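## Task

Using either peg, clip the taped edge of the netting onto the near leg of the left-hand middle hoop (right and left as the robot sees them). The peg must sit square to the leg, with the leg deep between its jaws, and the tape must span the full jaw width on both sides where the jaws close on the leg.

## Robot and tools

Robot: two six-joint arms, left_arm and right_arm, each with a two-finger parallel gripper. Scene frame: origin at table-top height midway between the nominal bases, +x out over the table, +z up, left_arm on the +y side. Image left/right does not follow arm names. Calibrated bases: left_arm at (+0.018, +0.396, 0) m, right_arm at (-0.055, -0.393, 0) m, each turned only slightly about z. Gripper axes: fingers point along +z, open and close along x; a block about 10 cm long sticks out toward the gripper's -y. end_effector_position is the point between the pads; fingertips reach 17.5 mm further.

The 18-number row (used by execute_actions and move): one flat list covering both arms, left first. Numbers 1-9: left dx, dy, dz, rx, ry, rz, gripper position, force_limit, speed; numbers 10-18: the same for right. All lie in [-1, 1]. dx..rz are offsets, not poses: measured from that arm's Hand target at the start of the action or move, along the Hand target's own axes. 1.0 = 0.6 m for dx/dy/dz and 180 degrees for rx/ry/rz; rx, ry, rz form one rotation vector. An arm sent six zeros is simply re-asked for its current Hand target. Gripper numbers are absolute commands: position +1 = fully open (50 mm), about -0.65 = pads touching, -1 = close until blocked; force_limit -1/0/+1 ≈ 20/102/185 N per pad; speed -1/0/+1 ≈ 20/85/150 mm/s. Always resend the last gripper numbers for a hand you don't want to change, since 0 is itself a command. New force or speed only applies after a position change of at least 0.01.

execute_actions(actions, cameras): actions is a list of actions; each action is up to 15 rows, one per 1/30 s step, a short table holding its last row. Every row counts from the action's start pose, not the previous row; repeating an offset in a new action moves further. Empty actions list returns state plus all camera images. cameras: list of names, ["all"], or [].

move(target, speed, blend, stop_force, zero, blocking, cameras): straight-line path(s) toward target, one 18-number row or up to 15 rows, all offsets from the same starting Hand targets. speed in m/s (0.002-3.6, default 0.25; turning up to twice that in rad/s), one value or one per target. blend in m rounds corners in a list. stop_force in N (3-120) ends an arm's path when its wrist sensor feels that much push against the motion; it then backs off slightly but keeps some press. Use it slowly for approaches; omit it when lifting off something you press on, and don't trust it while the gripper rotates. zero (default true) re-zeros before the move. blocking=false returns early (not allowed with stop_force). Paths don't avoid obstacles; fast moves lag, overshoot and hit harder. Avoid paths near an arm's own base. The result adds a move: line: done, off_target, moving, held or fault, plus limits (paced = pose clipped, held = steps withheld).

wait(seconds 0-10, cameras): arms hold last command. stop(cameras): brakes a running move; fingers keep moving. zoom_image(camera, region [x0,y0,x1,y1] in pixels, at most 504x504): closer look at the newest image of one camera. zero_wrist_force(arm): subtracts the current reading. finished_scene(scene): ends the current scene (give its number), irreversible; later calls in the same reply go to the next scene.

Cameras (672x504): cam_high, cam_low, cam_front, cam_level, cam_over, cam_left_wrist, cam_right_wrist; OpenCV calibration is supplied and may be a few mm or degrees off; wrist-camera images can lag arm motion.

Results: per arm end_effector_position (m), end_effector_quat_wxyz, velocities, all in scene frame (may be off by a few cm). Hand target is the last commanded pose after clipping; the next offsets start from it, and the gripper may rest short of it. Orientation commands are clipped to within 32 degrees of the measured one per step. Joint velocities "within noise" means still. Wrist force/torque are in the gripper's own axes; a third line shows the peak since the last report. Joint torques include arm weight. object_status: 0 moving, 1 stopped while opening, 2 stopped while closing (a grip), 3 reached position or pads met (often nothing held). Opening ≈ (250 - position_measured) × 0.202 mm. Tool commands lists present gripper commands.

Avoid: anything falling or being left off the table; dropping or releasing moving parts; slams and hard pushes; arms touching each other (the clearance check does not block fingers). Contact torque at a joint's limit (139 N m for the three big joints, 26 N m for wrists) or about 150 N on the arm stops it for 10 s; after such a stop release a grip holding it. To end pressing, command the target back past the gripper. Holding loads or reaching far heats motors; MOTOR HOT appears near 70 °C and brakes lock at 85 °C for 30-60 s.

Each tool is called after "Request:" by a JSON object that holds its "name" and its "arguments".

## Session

Scene 1 done. Now scene 2.

Request:
{"name": "execute_actions", "arguments": {"actions": []}}

Scene clock: 0.00 s.
left_arm: end_effector_position=(+0.4424, -0.1784, +0.1753) position_measured=3 object_status=3 end_effector_quat_wxyz=(-0.169, -0.526, +0.787, -0.274) | right_arm: end_effector_position=(+0.7245, -0.6276, +0.3915) position_measured=3 object_status=3 end_effector_quat_wxyz=(+0.583, +0.234, +0.775, -0.069)
Joint positions: left_arm=[-0.987 -1.155 1.768 -2.771 -1.88 2.429] | right_arm=[3.116 -1.982 -1.62 0.118 1.186 -1.263]
Joint velocities: within noise
Joint torques (N m): no reading
Wrist force (N): no reading
Wrist torque (N m): no reading
Wrist force, peak (N): no reading
Hand target: left_arm +0.4424, -0.1784, +0.1753; -0.169, -0.526, +0.787, -0.274 | right_arm +0.7245, -0.6276, +0.3915; +0.583, +0.234, +0.775, -0.069
Tool commands: left_gripper/position=+1.0 left_gripper/force_limit=+1.0 left_gripper/speed=+1.0 right_gripper/position=+1.0 right_gripper/force_limit=+1.0 right_gripper/speed=+1.0
camera_calibration:
cam_left_wrist: T_world_to_cam=[[-0.400988, -0.738173, 0.542504, -0.0415243], [-0.865124, 0.4999, 0.0407534, 0.48135], [-0.301281, -0.452991, -0.839064, 0.333548], [0, 0, 0, 1]] pos_world=[0.500268, -0.120185, 0.282779]
cam_right_wrist: T_world_to_cam=[[-0.204892, 0.296141, -0.93291, 0.709869], [0.117228, 0.953694, 0.276992, 0.426309], [0.971739, -0.0526099, -0.23012, -0.515705], [0, 0, 0, 1]] pos_world=[0.596601, -0.643921, 0.425485]

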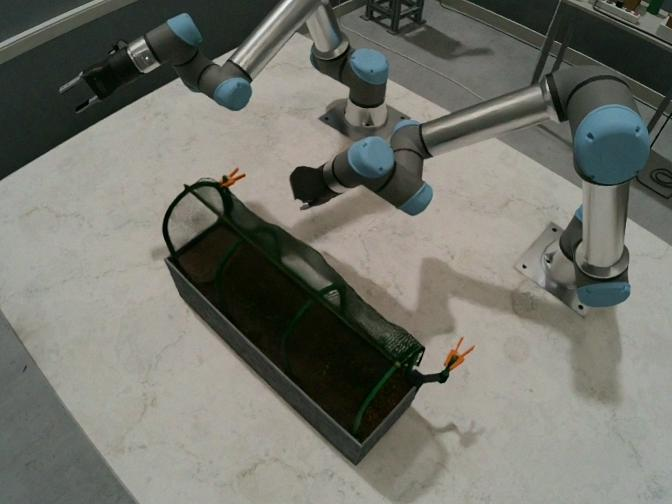

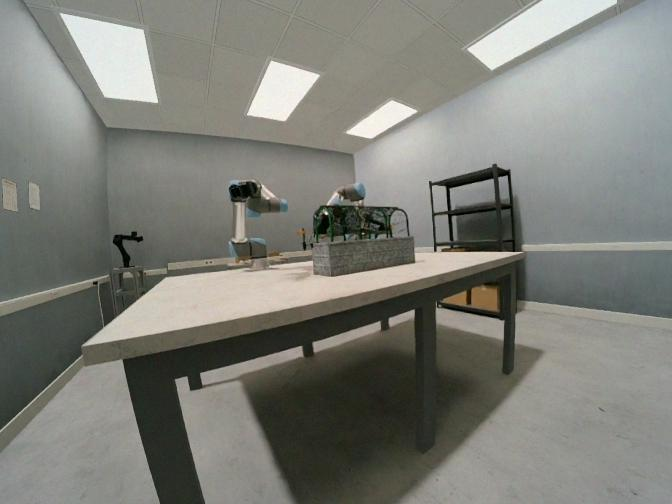

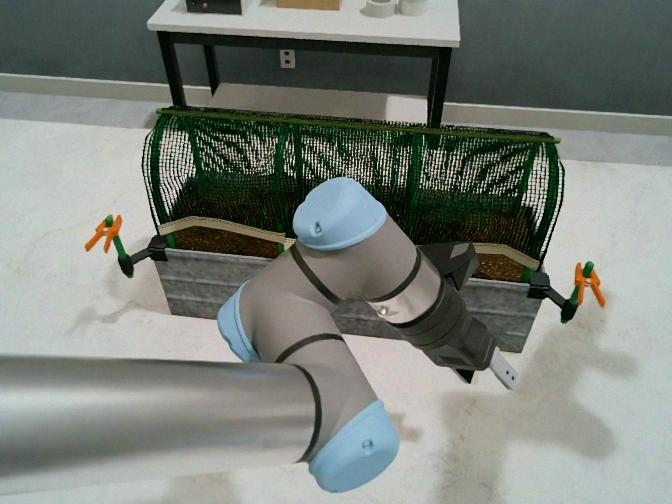

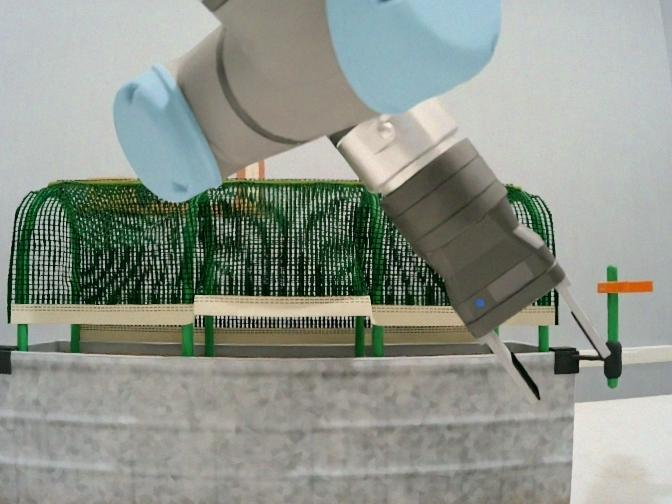

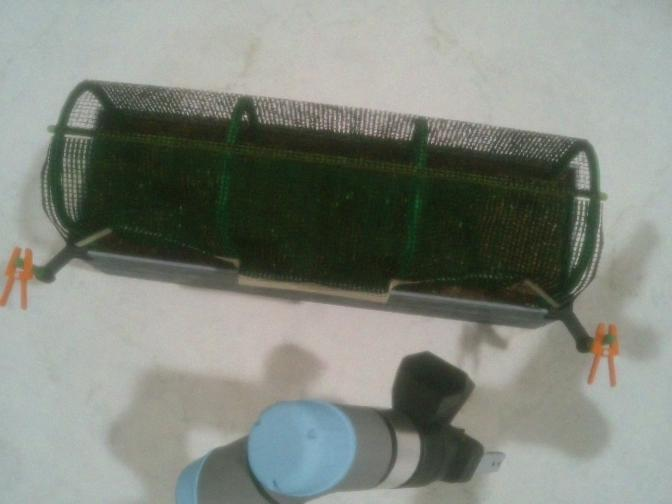

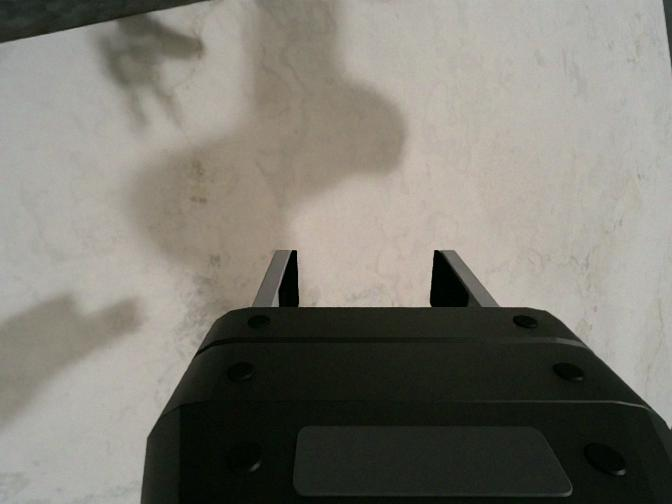

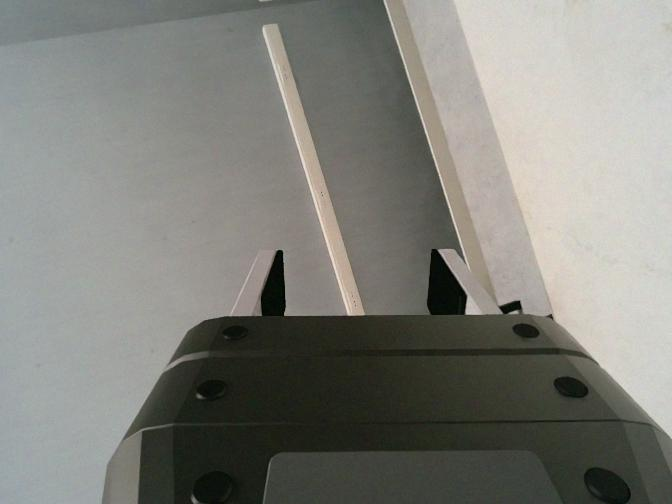

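Request:
{"name": "zoom_image", "arguments": {"camera": "cam_over", "region": [0, 230, 80, 330]}}

Request:
{"name": "zoom_image", "arguments": {"camera": "cam_front", "region": [70, 200, 180, 290]}}

Request:
{"name": "zoom_image", "arguments": {"camera": "cam_over", "region": [190, 220, 290, 310]}}

Request:
{"name": "zoom_image", "arguments": {"camera": "cam_level", "region": [140, 270, 240, 370]}}

Request:
{"name": "zoom_image", "arguments": {"camera": "cam_high", "region": [180, 150, 300, 250]}}

Request:
{"name": "zoom_image", "arguments": {"camera": "cam_front", "region": [230, 210, 330, 290]}}

Scaled by 5.040 from the camera's 672x504 image, which has a finer 960x720 frame.

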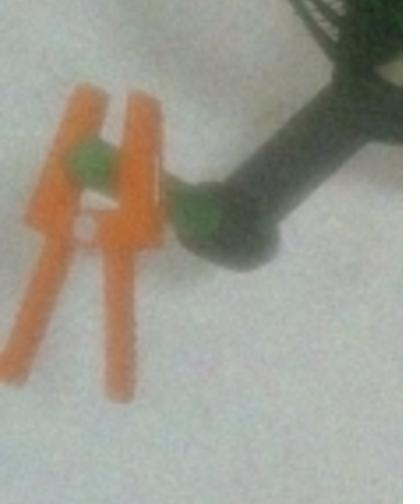

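Scaled by 4.582 from the camera's 672x504 image, which has a finer 960x720 frame.

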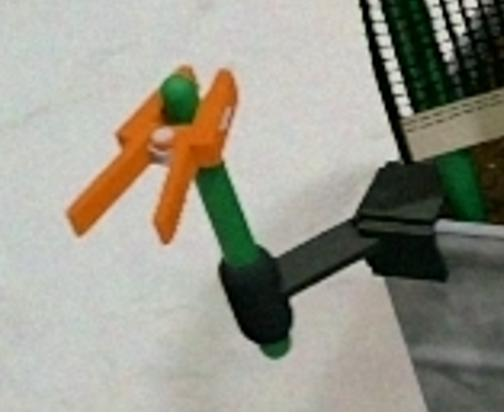

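Scaled by 5.040 from the camera's 672x504 image, which has a finer 960x720 frame.

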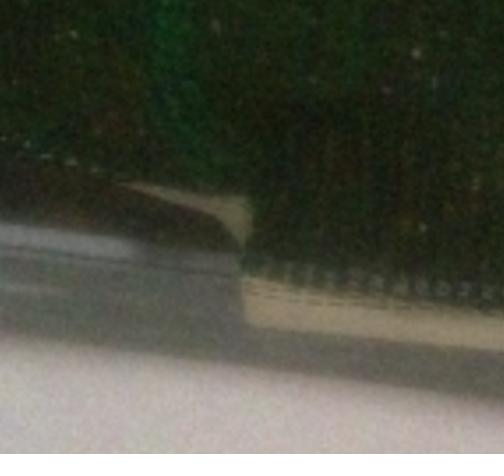

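Scaled by 5.040 from the camera's 672x504 image, which has a finer 960x720 frame.

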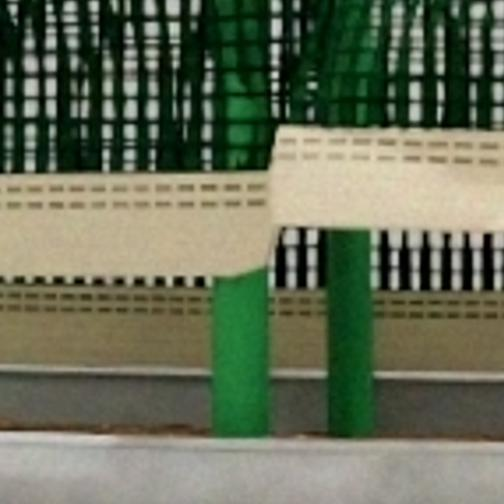

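Scaled by 4.200 from the camera's 672x504 image, which has a finer 960x720 frame.

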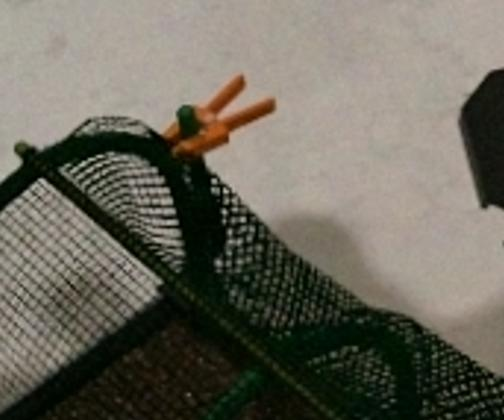

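Scaled by 5.040 from the camera's 672x504 image, which has a finer 960x720 frame.

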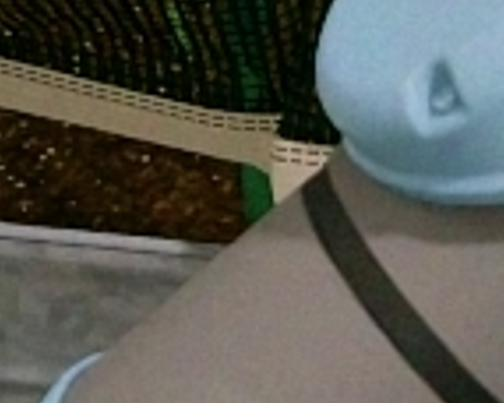

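Request:
{"name": "zoom_image", "arguments": {"camera": "cam_over", "region": [560, 300, 660, 400]}}

Request:
{"name": "zoom_image", "arguments": {"camera": "cam_front", "region": [520, 240, 630, 330]}}

Request:
{"name": "zoom_image", "arguments": {"camera": "cam_level", "region": [540, 240, 672, 400]}}

Scaled by 5.040 from the camera's 672x504 image, which has a finer 960x720 frame.

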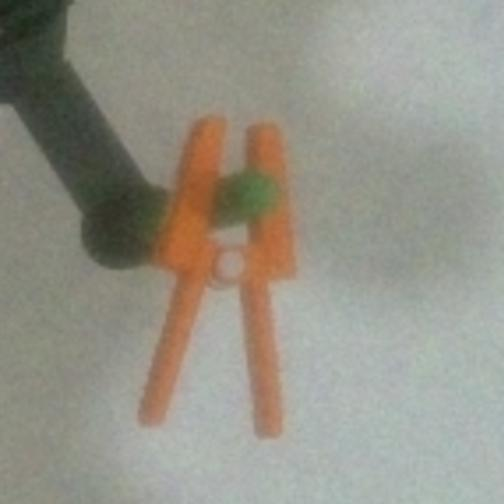

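Scaled by 4.582 from the camera's 672x504 image, which has a finer 960x720 frame.

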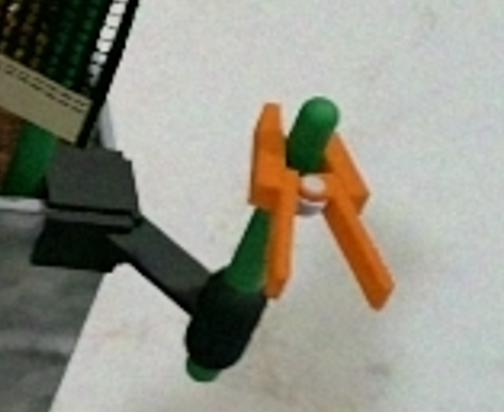

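Scaled by 3.150 from the camera's 672x504 image, which has a finer 960x720 frame.

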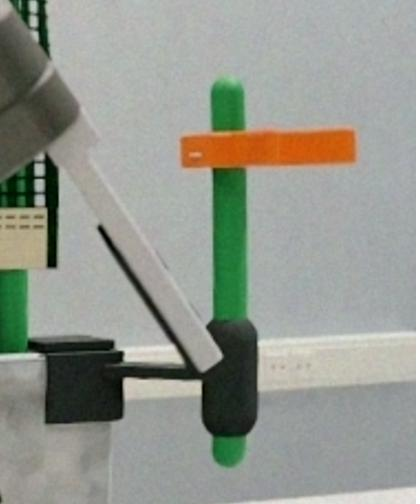

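Request:
{"name": "move", "arguments": {"target": [[-0.496, 0.0825, -0.5313, 0.2808, -0.0144, 0.2412, 1, 1, 1, 0.229, -0.106, -0.416, -0.0519, -0.1917, -0.5628, 1, 1, 1],[-0.496, 0.0825, -0.5313, 0.2808, -0.0144, 0.2412, 1, 1, 1, 0.4995, 0.221, -0.5307, -0.0519, -0.1917, -0.5628, 1, 1, 1]], "speed": 0.35, "cameras": ["all"]}}

Request:
{"name": "zoom_image", "arguments": {"camera": "cam_right_wrist", "region": [260, 150, 450, 320]}}

Request:
{"name": "zoom_image", "arguments": {"camera": "cam_over", "region": [540, 300, 672, 504]}}

Request:
{"name": "zoom_image", "arguments": {"camera": "cam_left_wrist", "region": [250, 100, 500, 310]}}

Scene clock: 18.37 s.
left_arm: end_effector_position=(+0.5054, +0.2493, +0.2507) position_measured=3 object_status=3 end_effector_quat_wxyz=(+0.193, -0.234, +0.735, -0.606) | right_arm: end_effector_position=(+0.4425, -0.3056, +0.2318) position_measured=3 object_status=3 end_effector_quat_wxyz=(+0.510, -0.510, +0.490, -0.490) end_effector_velocity=(+0.000, +0.000, -0.001) end_effector_angular_velocity=(+0.000, +0.001, -0.002)
Joint positions: left_arm=[-0.195 -1.238 2.403 -4.049 -2.29 3.313] | right_arm=[3.994 -2.124 -2.615 1.597 0.735 -3.142]
Joint velocities: left_arm=[within noise] | right_arm=[0.002 -0.002 0 0 -0.005 0.001]
Joint torques (N m): left_arm=[7.85 -44.61 2.48 -4.78 -2.91 1.68] | right_arm=[11.22 12.56 3.55 2.76 -1.41 1.72]
Wrist force (N): left_arm=[-0.6 -2.0 1.1] | right_arm=[0.4 -1.8 1.9]
Wrist torque (N m): left_arm=[-0.37 0.44 0.35] | right_arm=[-0.44 0.10 0.66]
Wrist force, peak (N): left_arm=[-0.7 -2.4 1.5] | right_arm=[3.6 -4.1 2.2]
Hand target: left_arm +0.5054, +0.2493, +0.2507; +0.193, -0.234, +0.735, -0.606 | right_arm +0.4425, -0.3055, +0.2318; +0.510, -0.510, +0.490, -0.490
Off the commanded pose: left_arm 0.000 m, 0 deg | right_arm 0.000 m, 0 deg.
move: done
camera_calibration:
cam_left_wrist: T_world_to_cam=[[-0.811308, -0.584421, -0.0152304, 0.567434], [-0.298311, 0.436247, -0.84894, 0.271249], [0.502782, -0.684208, -0.52827, 0.182988], [0, 0, 0, 1]] pos_world=[0.449278, 0.33849, 0.335583]
cam_right_wrist: T_world_to_cam=[[0.0376244, -0.999167, -0.0158257, -0.308013], [-0.346101, 0.0018273, -0.938195, 0.392334], [0.937442, 0.0407763, -0.345744, -0.190923], [0, 0, 0, 1]] pos_world=[0.326356, -0.300688, 0.297201]

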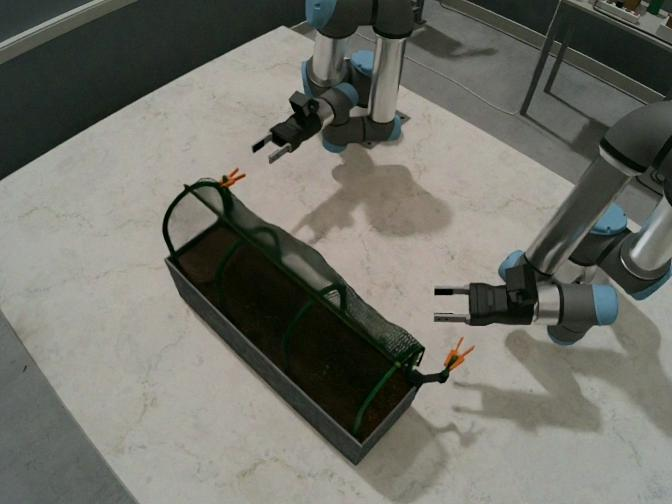

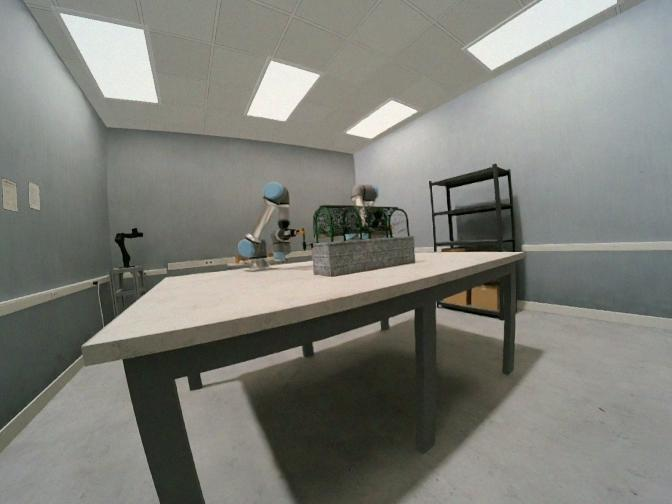

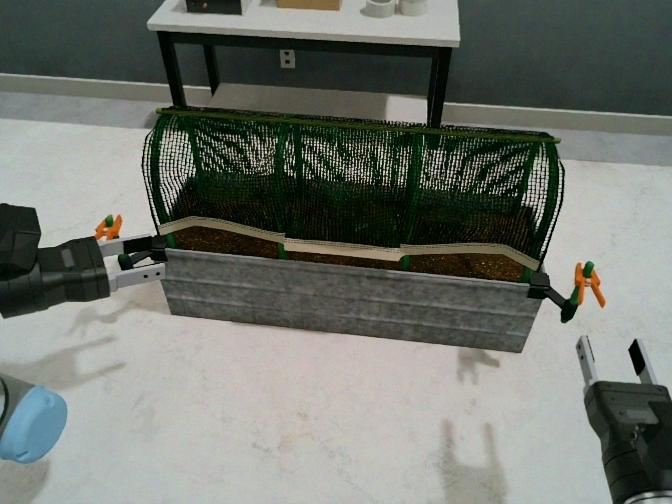

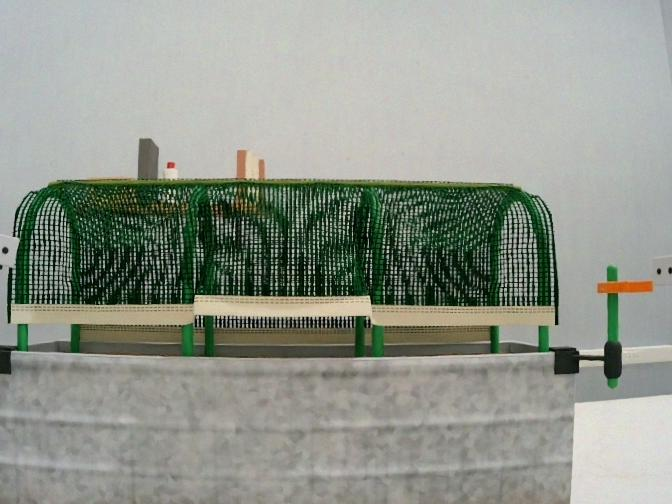

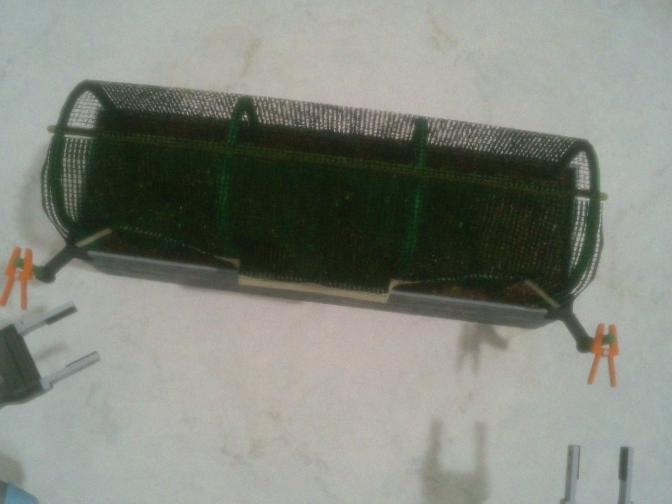

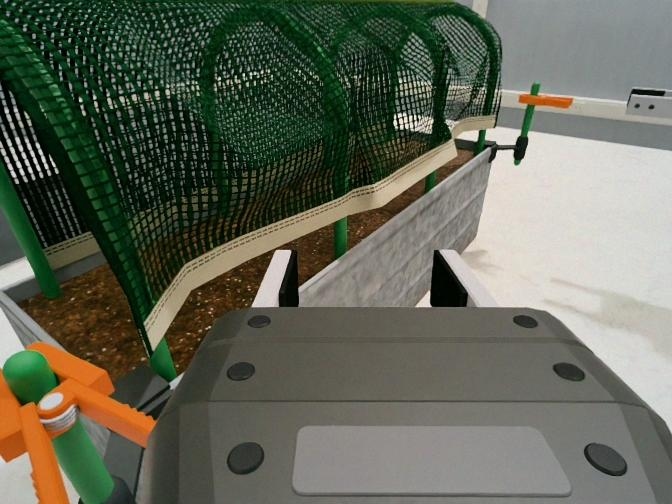

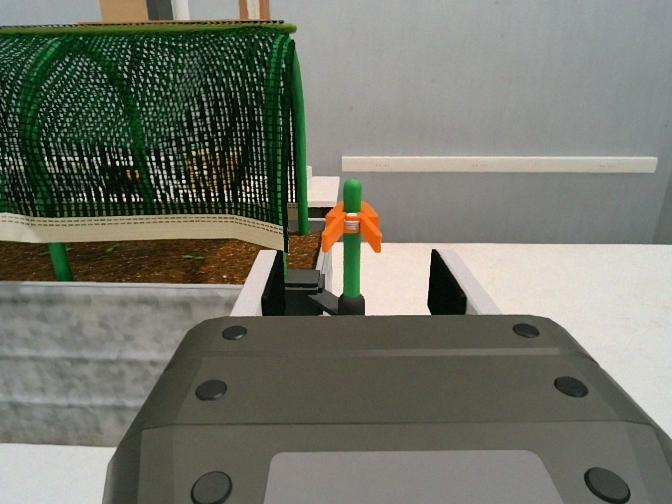

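Scaled by 2.653 from the camera's 672x504 image, which has a finer 960x720 frame.

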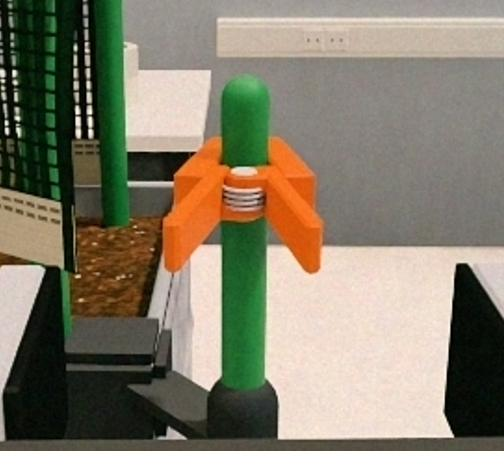

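Scaled by 2.471 from the camera's 672x504 image, which has a finer 960x720 frame.

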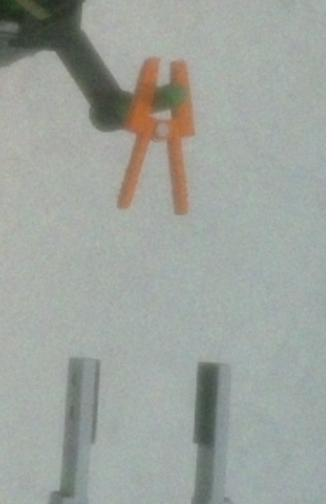

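Scaled by 2.016 from the camera's 672x504 image, which has a finer 960x720 frame.

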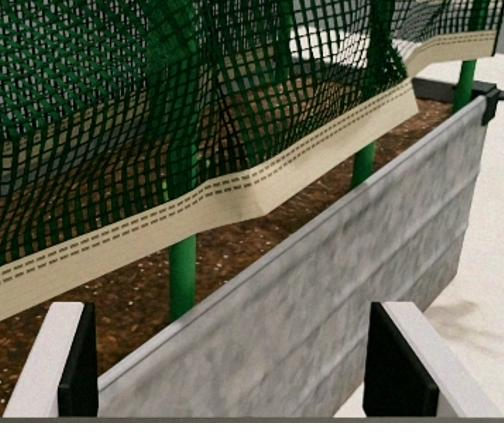

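Request:
{"name": "move", "arguments": {"target": [0, 0, 0, 0, 0, 0, 1, 1, 1, -0.0045, 0.005, 0.075, 0, 0.0144, 0, 1, -0.8, -1], "speed": 0.15, "cameras": ["cam_over", "cam_left_wrist", "cam_right_wrist", "cam_front"]}}

Request:
{"name": "zoom_image", "arguments": {"camera": "cam_right_wrist", "region": [260, 150, 450, 320]}}

Request:
{"name": "zoom_image", "arguments": {"camera": "cam_over", "region": [560, 300, 672, 440]}}

Request:
{"name": "zoom_image", "arguments": {"camera": "cam_left_wrist", "region": [500, 60, 672, 160]}}

Scene clock: 22.90 s.
left_arm: end_effector_position=(+0.5054, +0.2493, +0.2507) position_measured=3 object_status=3 end_effector_quat_wxyz=(+0.193, -0.234, +0.735, -0.606) | right_arm: end_effector_position=(+0.4873, -0.3012, +0.2288) position_measured=3 object_status=3 end_effector_quat_wxyz=(+0.498, -0.498, +0.502, -0.502)
Joint positions: left_arm=[-0.195 -1.238 2.403 -4.049 -2.29 3.313] | right_arm=[3.903 -2.144 -2.474 1.477 0.782 -3.142]
Joint torques (N m): left_arm=[7.27 -42.86 2.51 -3.94 -1.92 1.68] | right_arm=[5.78 38.61 9.5 0.88 -1.32 1.6]
Wrist force (N): left_arm=[-0.4 -2.1 1.3] | right_arm=[-0.1 -1.8 1.8]
Wrist torque (N m): left_arm=[-0.37 0.42 0.35] | right_arm=[-0.45 0.20 0.64]
Wrist force, peak (N): left_arm=[-0.8 -2.2 1.5] | right_arm=[-0.3 -2.0 3.5]
Hand target: left_arm +0.5054, +0.2493, +0.2507; +0.193, -0.234, +0.735, -0.606 | right_arm +0.4873, -0.3011, +0.2288; +0.498, -0.498, +0.502, -0.502
Off the commanded pose: left_arm 0.000 m, 0 deg | right_arm 0.000 m, 0 deg.
move: done
camera_calibration:
cam_left_wrist: T_world_to_cam=[[-0.811308, -0.584421, -0.0152304, 0.567434], [-0.298311, 0.436247, -0.84894, 0.271249], [0.502782, -0.684208, -0.52827, 0.182988], [0, 0, 0, 1]] pos_world=[0.449278, 0.33849, 0.335583]
cam_right_wrist: T_world_to_cam=[[-0.0076633, -0.999845, -0.0158618, -0.283426], [-0.345668, 0.0175331, -0.938193, 0.409453], [0.938326, -0.00170673, -0.345749, -0.247431], [0, 0, 0, 1]] pos_world=[0.371533, -0.290984, 0.294101]
Images, in order (width x height): cam_front 672x504, cam_over 672x504, cam_left_wrist 672x504, cam_right_wrist 672x504.

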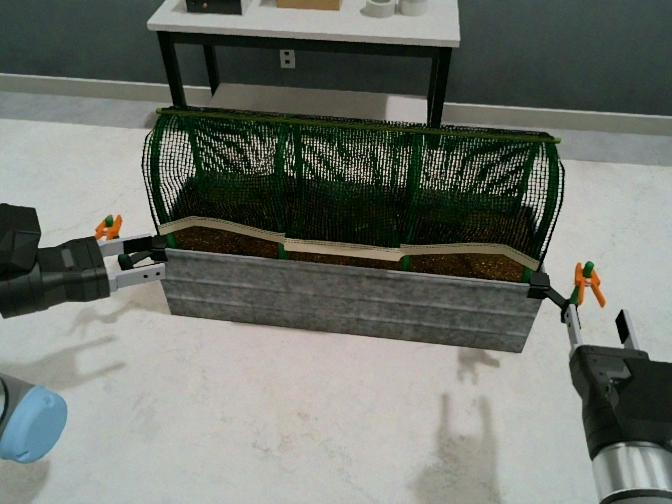

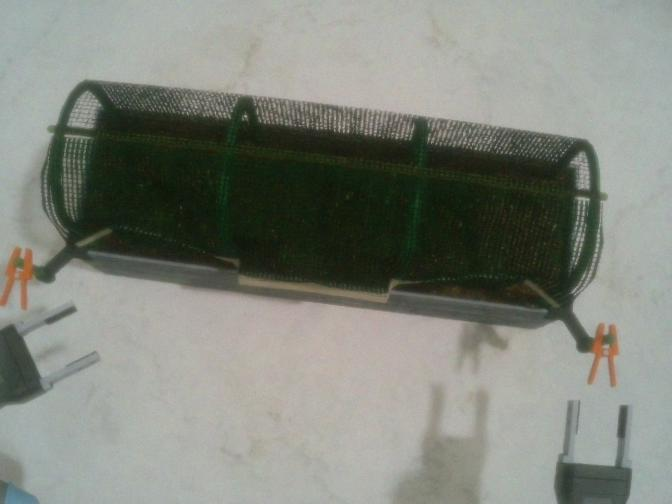

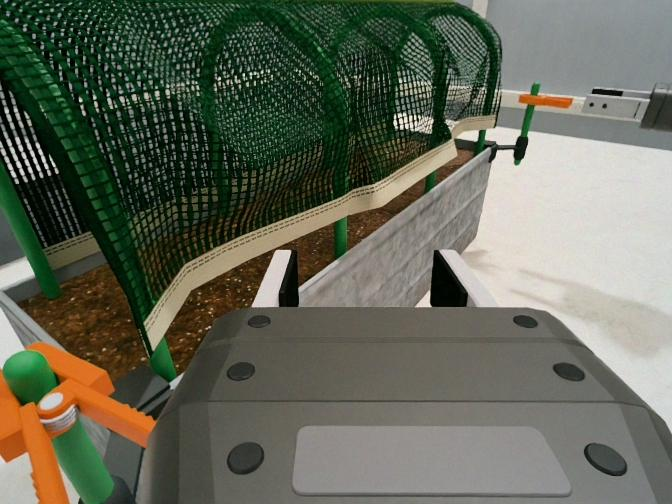

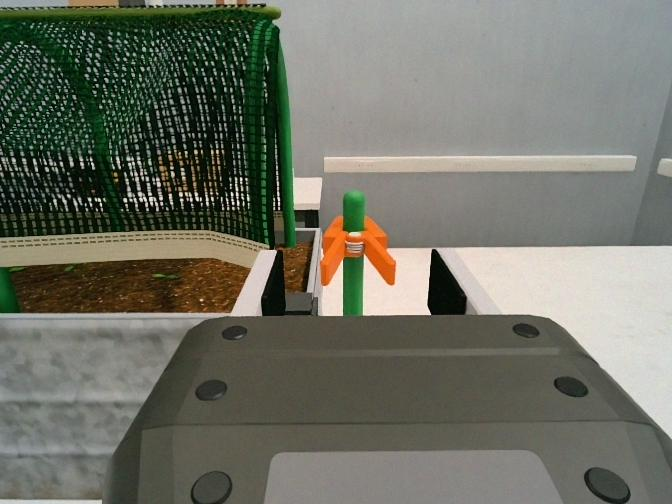

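Scaled by 2.653 from the camera's 672x504 image, which has a finer 960x720 frame.

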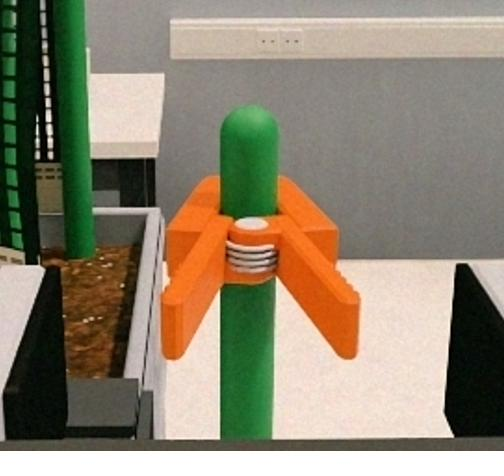

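Scaled by 3.600 from the camera's 672x504 image, which has a finer 960x720 frame.

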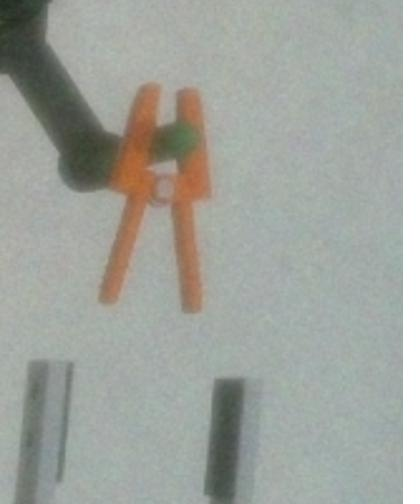

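Scaled by 2.930 from the camera's 672x504 image, which has a finer 960x720 frame.

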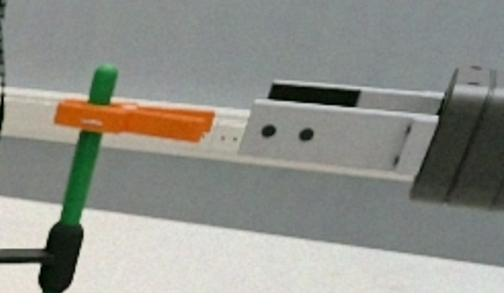

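Request:
{"name": "move", "arguments": {"target": [0, 0, 0, 0, 0, 0, 1, 1, 1, 0.0022, 0, 0.0508, 0, 0, 0, 1, -0.8, -1], "speed": 0.1, "cameras": ["cam_over", "cam_left_wrist", "cam_right_wrist"]}}

Request:
{"name": "zoom_image", "arguments": {"camera": "cam_right_wrist", "region": [260, 150, 450, 320]}}

Request:
{"name": "zoom_image", "arguments": {"camera": "cam_over", "region": [560, 300, 672, 440]}}

Request:
{"name": "zoom_image", "arguments": {"camera": "cam_left_wrist", "region": [500, 60, 640, 160]}}

Scene clock: 25.87 s.
left_arm: end_effector_position=(+0.5054, +0.2493, +0.2507) position_measured=3 object_status=3 end_effector_quat_wxyz=(+0.193, -0.234, +0.735, -0.606) | right_arm: end_effector_position=(+0.5178, -0.3027, +0.2287) position_measured=3 object_status=3 end_effector_quat_wxyz=(+0.498, -0.498, +0.502, -0.502)
Joint positions: left_arm=[-0.195 -1.238 2.403 -4.049 -2.29 3.313] | right_arm=[3.826 -2.159 -2.392 1.409 0.858 -3.142]
Joint torques (N m): left_arm=[7.71 -43.88 1.81 -3.18 -1.28 1.42] | right_arm=[7.02 40.84 2.36 2.64 -0.68 1.52]
Wrist force (N): left_arm=[-0.7 -2.2 1.3] | right_arm=[-0.2 -2.2 1.7]
Wrist torque (N m): left_arm=[-0.37 0.46 0.35] | right_arm=[-0.50 0.20 0.64]
Wrist force, peak (N): left_arm=[-0.7 -2.4 1.2] | right_arm=[0.0 -2.5 2.8]
Hand target: left_arm +0.5054, +0.2493, +0.2507; +0.193, -0.234, +0.735, -0.606 | right_arm +0.5178, -0.3026, +0.2288; +0.498, -0.498, +0.502, -0.502
Off the commanded pose: left_arm 0.000 m, 0 deg | right_arm 0.000 m, 0 deg.
move: done
camera_calibration:
cam_left_wrist: T_world_to_cam=[[-0.811308, -0.584421, -0.0152304, 0.567434], [-0.298311, 0.436247, -0.84894, 0.271249], [0.502782, -0.684208, -0.52827, 0.182988], [0, 0, 0, 1]] pos_world=[0.449278, 0.33849, 0.335583]
cam_right_wrist: T_world_to_cam=[[-0.0077567, -0.999845, -0.0158262, -0.284665], [-0.345666, 0.0175319, -0.938194, 0.420021], [0.938325, -0.00180672, -0.345749, -0.276082], [0, 0, 0, 1]] pos_world=[0.402033, -0.292483, 0.294101]
Images, in order (width x height): cam_over 672x504, cam_left_wrist 672x504, cam_right_wrist 672x504.

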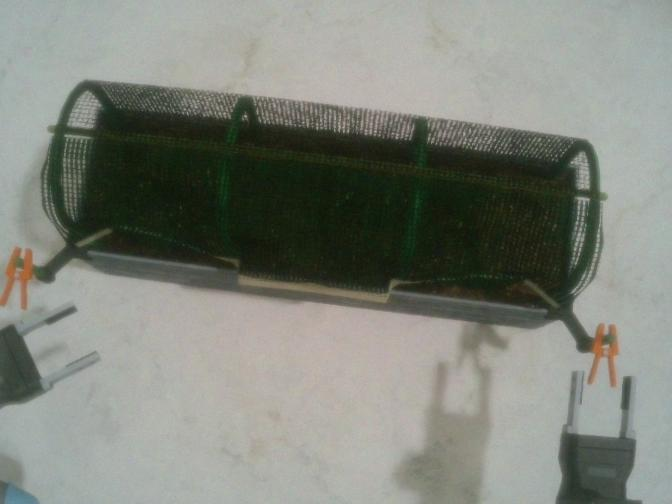

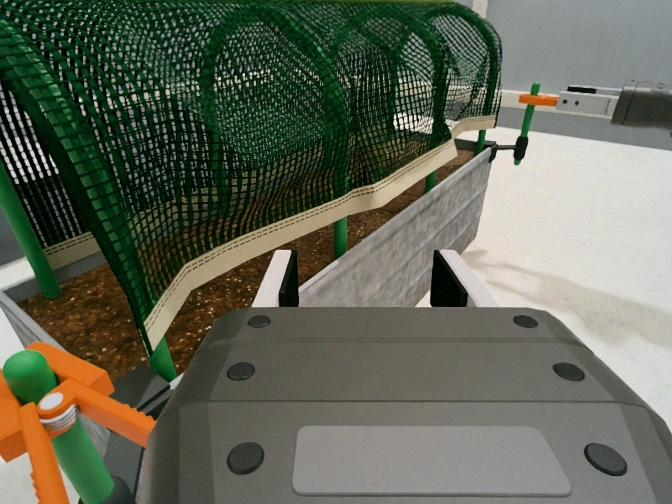

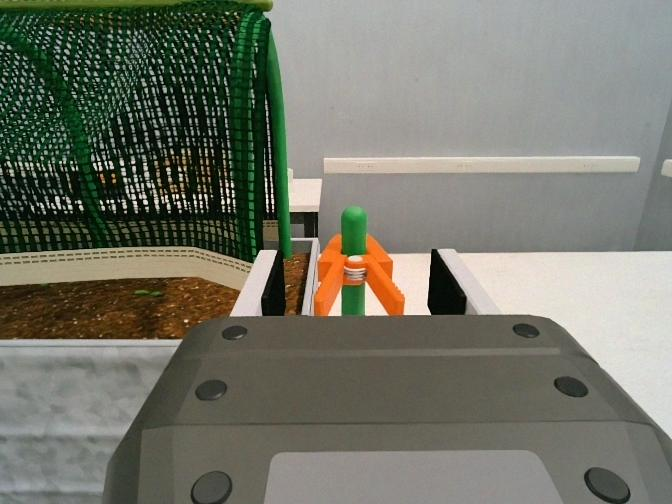

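Scaled by 2.653 from the camera's 672x504 image, which has a finer 960x720 frame.

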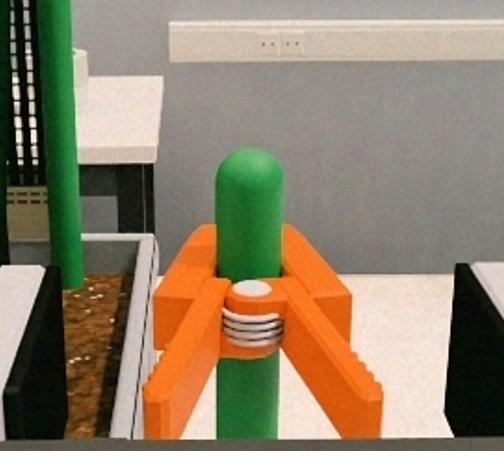

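Scaled by 3.600 from the camera's 672x504 image, which has a finer 960x720 frame.

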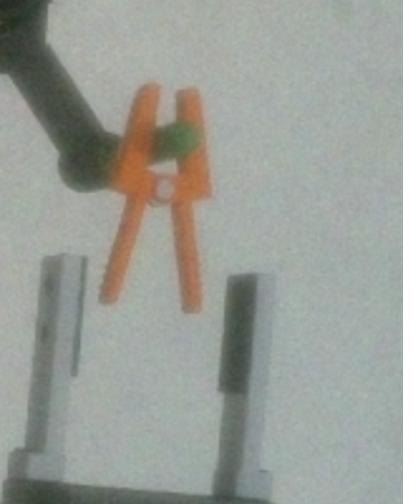

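Scaled by 3.600 from the camera's 672x504 image, which has a finer 960x720 frame.

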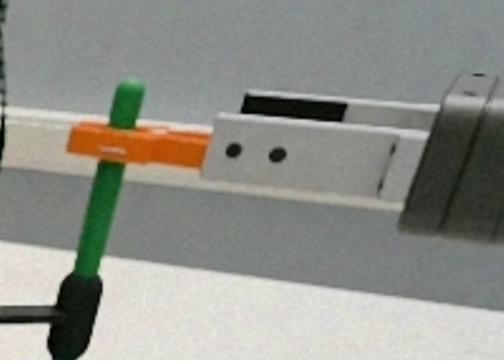

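Request:
{"name": "execute_actions", "arguments": {"actions": [[[0,0,0,0,0,0,1,1,1,0.002,0,0,0,0,0,1,-0.8,-1]],[[0,0,0,0,0,0,1,1,1,0,0,0,0,0,0,-1,-0.8,-1]]], "cameras": ["cam_over","cam_right_wrist","cam_left_wrist"]}}

Scene clock: 31.37 s.
left_arm: end_effector_position=(+0.5054, +0.2493, +0.2507) position_measured=3 object_status=3 end_effector_quat_wxyz=(+0.193, -0.234, +0.735, -0.606) | right_arm: end_effector_position=(+0.5178, -0.3038, +0.2288) position_measured=187 object_status=0 end_effector_quat_wxyz=(+0.498, -0.498, +0.502, -0.502)
Joint positions: left_arm=[-0.195 -1.238 2.403 -4.049 -2.29 3.313] | right_arm=[3.823 -2.158 -2.393 1.409 0.862 -3.142]
Joint torques (N m): left_arm=[6.34 -44.33 1.34 -1.63 -0.1 1.42] | right_arm=[10.67 22.4 -1.81 0.93 -1.35 1.59]
Wrist force (N): left_arm=[-0.7 -2.1 1.2] | right_arm=[0.0 -2.1 2.1]
Wrist torque (N m): left_arm=[-0.36 0.45 0.35] | right_arm=[-0.49 0.17 0.64]
Wrist force, peak (N): left_arm=[-0.6 -2.5 1.4] | right_arm=[-0.2 -2.3 2.2]
Hand target: left_arm +0.5054, +0.2493, +0.2507; +0.193, -0.234, +0.735, -0.606 | right_arm +0.5178, -0.3038, +0.2288; +0.498, -0.498, +0.502, -0.502
Off the commanded pose: left_arm 0.000 m, 0 deg | right_arm 0.000 m, 0 deg.
camera_calibration:
cam_left_wrist: T_world_to_cam=[[-0.811308, -0.584421, -0.0152304, 0.567434], [-0.298311, 0.436247, -0.84894, 0.271249], [0.502782, -0.684208, -0.52827, 0.182988], [0, 0, 0, 1]] pos_world=[0.449278, 0.33849, 0.335583]
cam_right_wrist: T_world_to_cam=[[-0.00756731, -0.999845, -0.0158987, -0.285918], [-0.345548, 0.0175343, -0.938237, 0.420102], [0.93837, -0.00160617, -0.345628, -0.276043], [0, 0, 0, 1]] pos_world=[0.402032, -0.293684, 0.294201]
Images, in order (width x height): cam_over 672x504, cam_left_wrist 672x504, cam_right_wrist 672x504.

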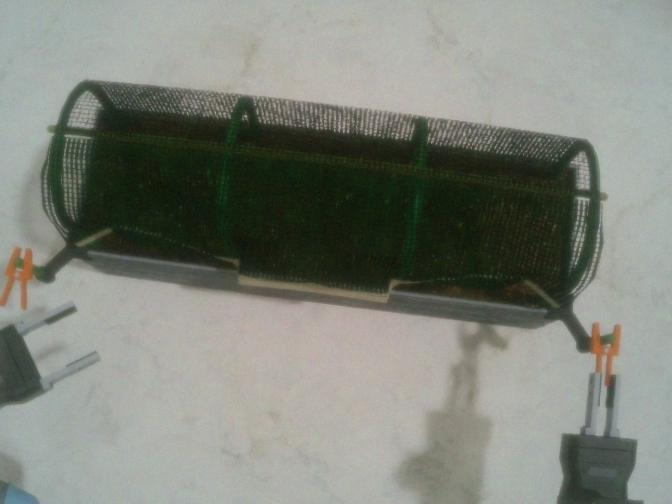

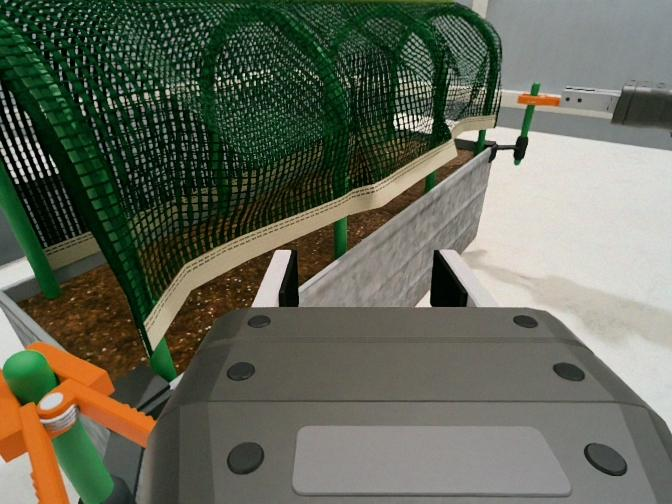

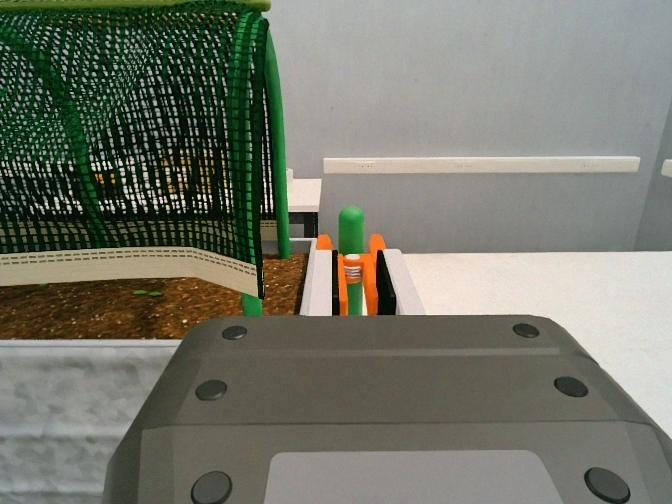

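Request:
{"name": "wait", "arguments": {"seconds": 0.5, "cameras": ["cam_over","cam_right_wrist"]}}

Request:
{"name": "zoom_image", "arguments": {"camera": "cam_over", "region": [550, 300, 670, 390]}}

Request:
{"name": "zoom_image", "arguments": {"camera": "cam_right_wrist", "region": [280, 200, 440, 320]}}

Scene clock: 32.50 s.
left_arm: end_effector_position=(+0.5054, +0.2493, +0.2507) position_measured=3 object_status=3 end_effector_quat_wxyz=(+0.193, -0.234, +0.735, -0.606) | right_arm: end_effector_position=(+0.5178, -0.3038, +0.2288) position_measured=187 object_status=2 end_effector_quat_wxyz=(+0.498, -0.498, +0.502, -0.502)
Joint positions: left_arm=[-0.195 -1.238 2.403 -4.049 -2.29 3.313] | right_arm=[3.823 -2.158 -2.393 1.409 0.862 -3.142]
Joint torques (N m): left_arm=[7.97 -44.41 2.23 -1.88 -0.01 1.4] | right_arm=[11.12 23.2 0.61 0.9 -1.32 1.62]
Wrist force (N): left_arm=[-0.9 -2.1 1.1] | right_arm=[0.1 -1.9 1.7]
Wrist torque (N m): left_arm=[-0.37 0.48 0.35] | right_arm=[-0.48 0.15 0.64]
Wrist force, peak (N): left_arm=[-1.0 -2.3 1.1] | right_arm=[0.0 -2.3 2.1]
Hand target: left_arm +0.5054, +0.2493, +0.2507; +0.193, -0.234, +0.735, -0.606 | right_arm +0.5178, -0.3038, +0.2288; +0.498, -0.498, +0.502, -0.502
Tool commands: left_gripper/position=+1.0 left_gripper/force_limit=+1.0 left_gripper/speed=+1.0 right_gripper/position=-1.0 right_gripper/force_limit=-0.8 right_gripper/speed=-1.0
Off the commanded pose: left_arm 0.000 m, 0 deg | right_arm 0.000 m, 0 deg.
wait: 0.50 s; at rest from the start
camera_calibration:
cam_right_wrist: T_world_to_cam=[[-0.00756731, -0.999845, -0.0158987, -0.285918], [-0.345548, 0.0175343, -0.938237, 0.420102], [0.93837, -0.00160617, -0.345628, -0.276043], [0, 0, 0, 1]] pos_world=[0.402032, -0.293684, 0.294201]
Images, in order (width x height): cam_over 672x504, cam_right_wrist 672x504.

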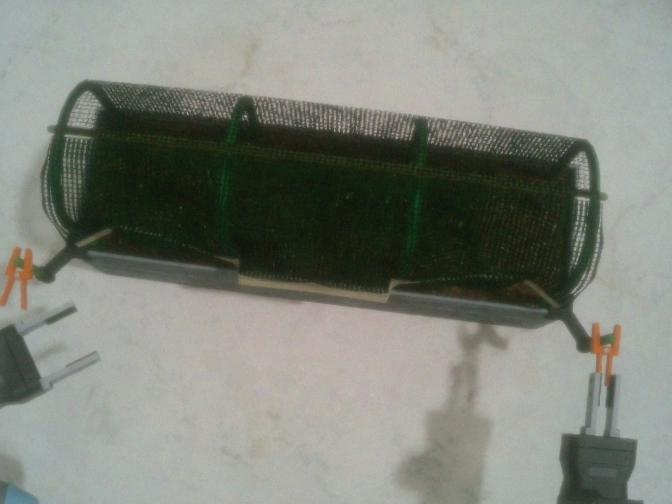

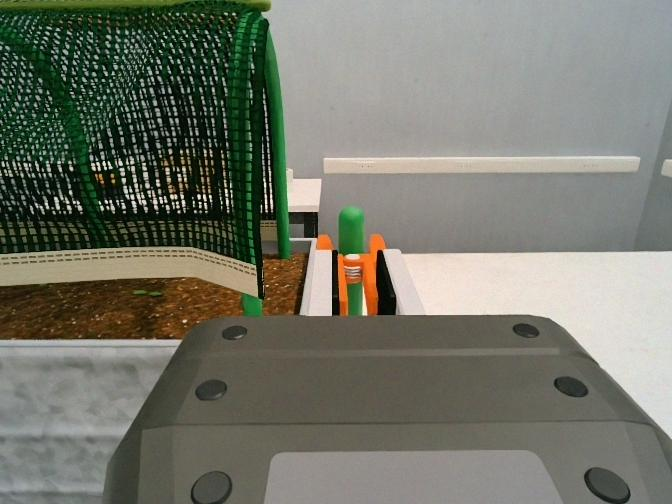

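Scaled by 4.200 from the camera's 672x504 image, which has a finer 960x720 frame.

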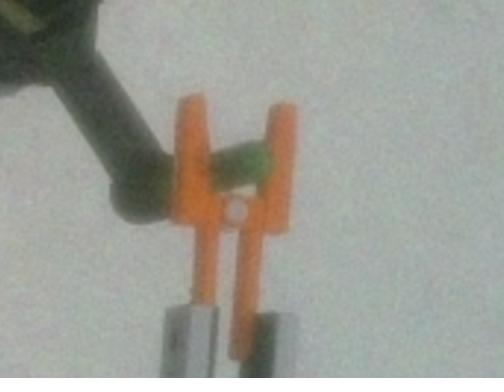

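Scaled by 3.150 from the camera's 672x504 image, which has a finer 960x720 frame.

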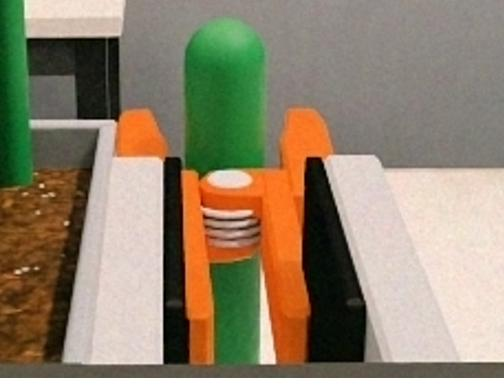

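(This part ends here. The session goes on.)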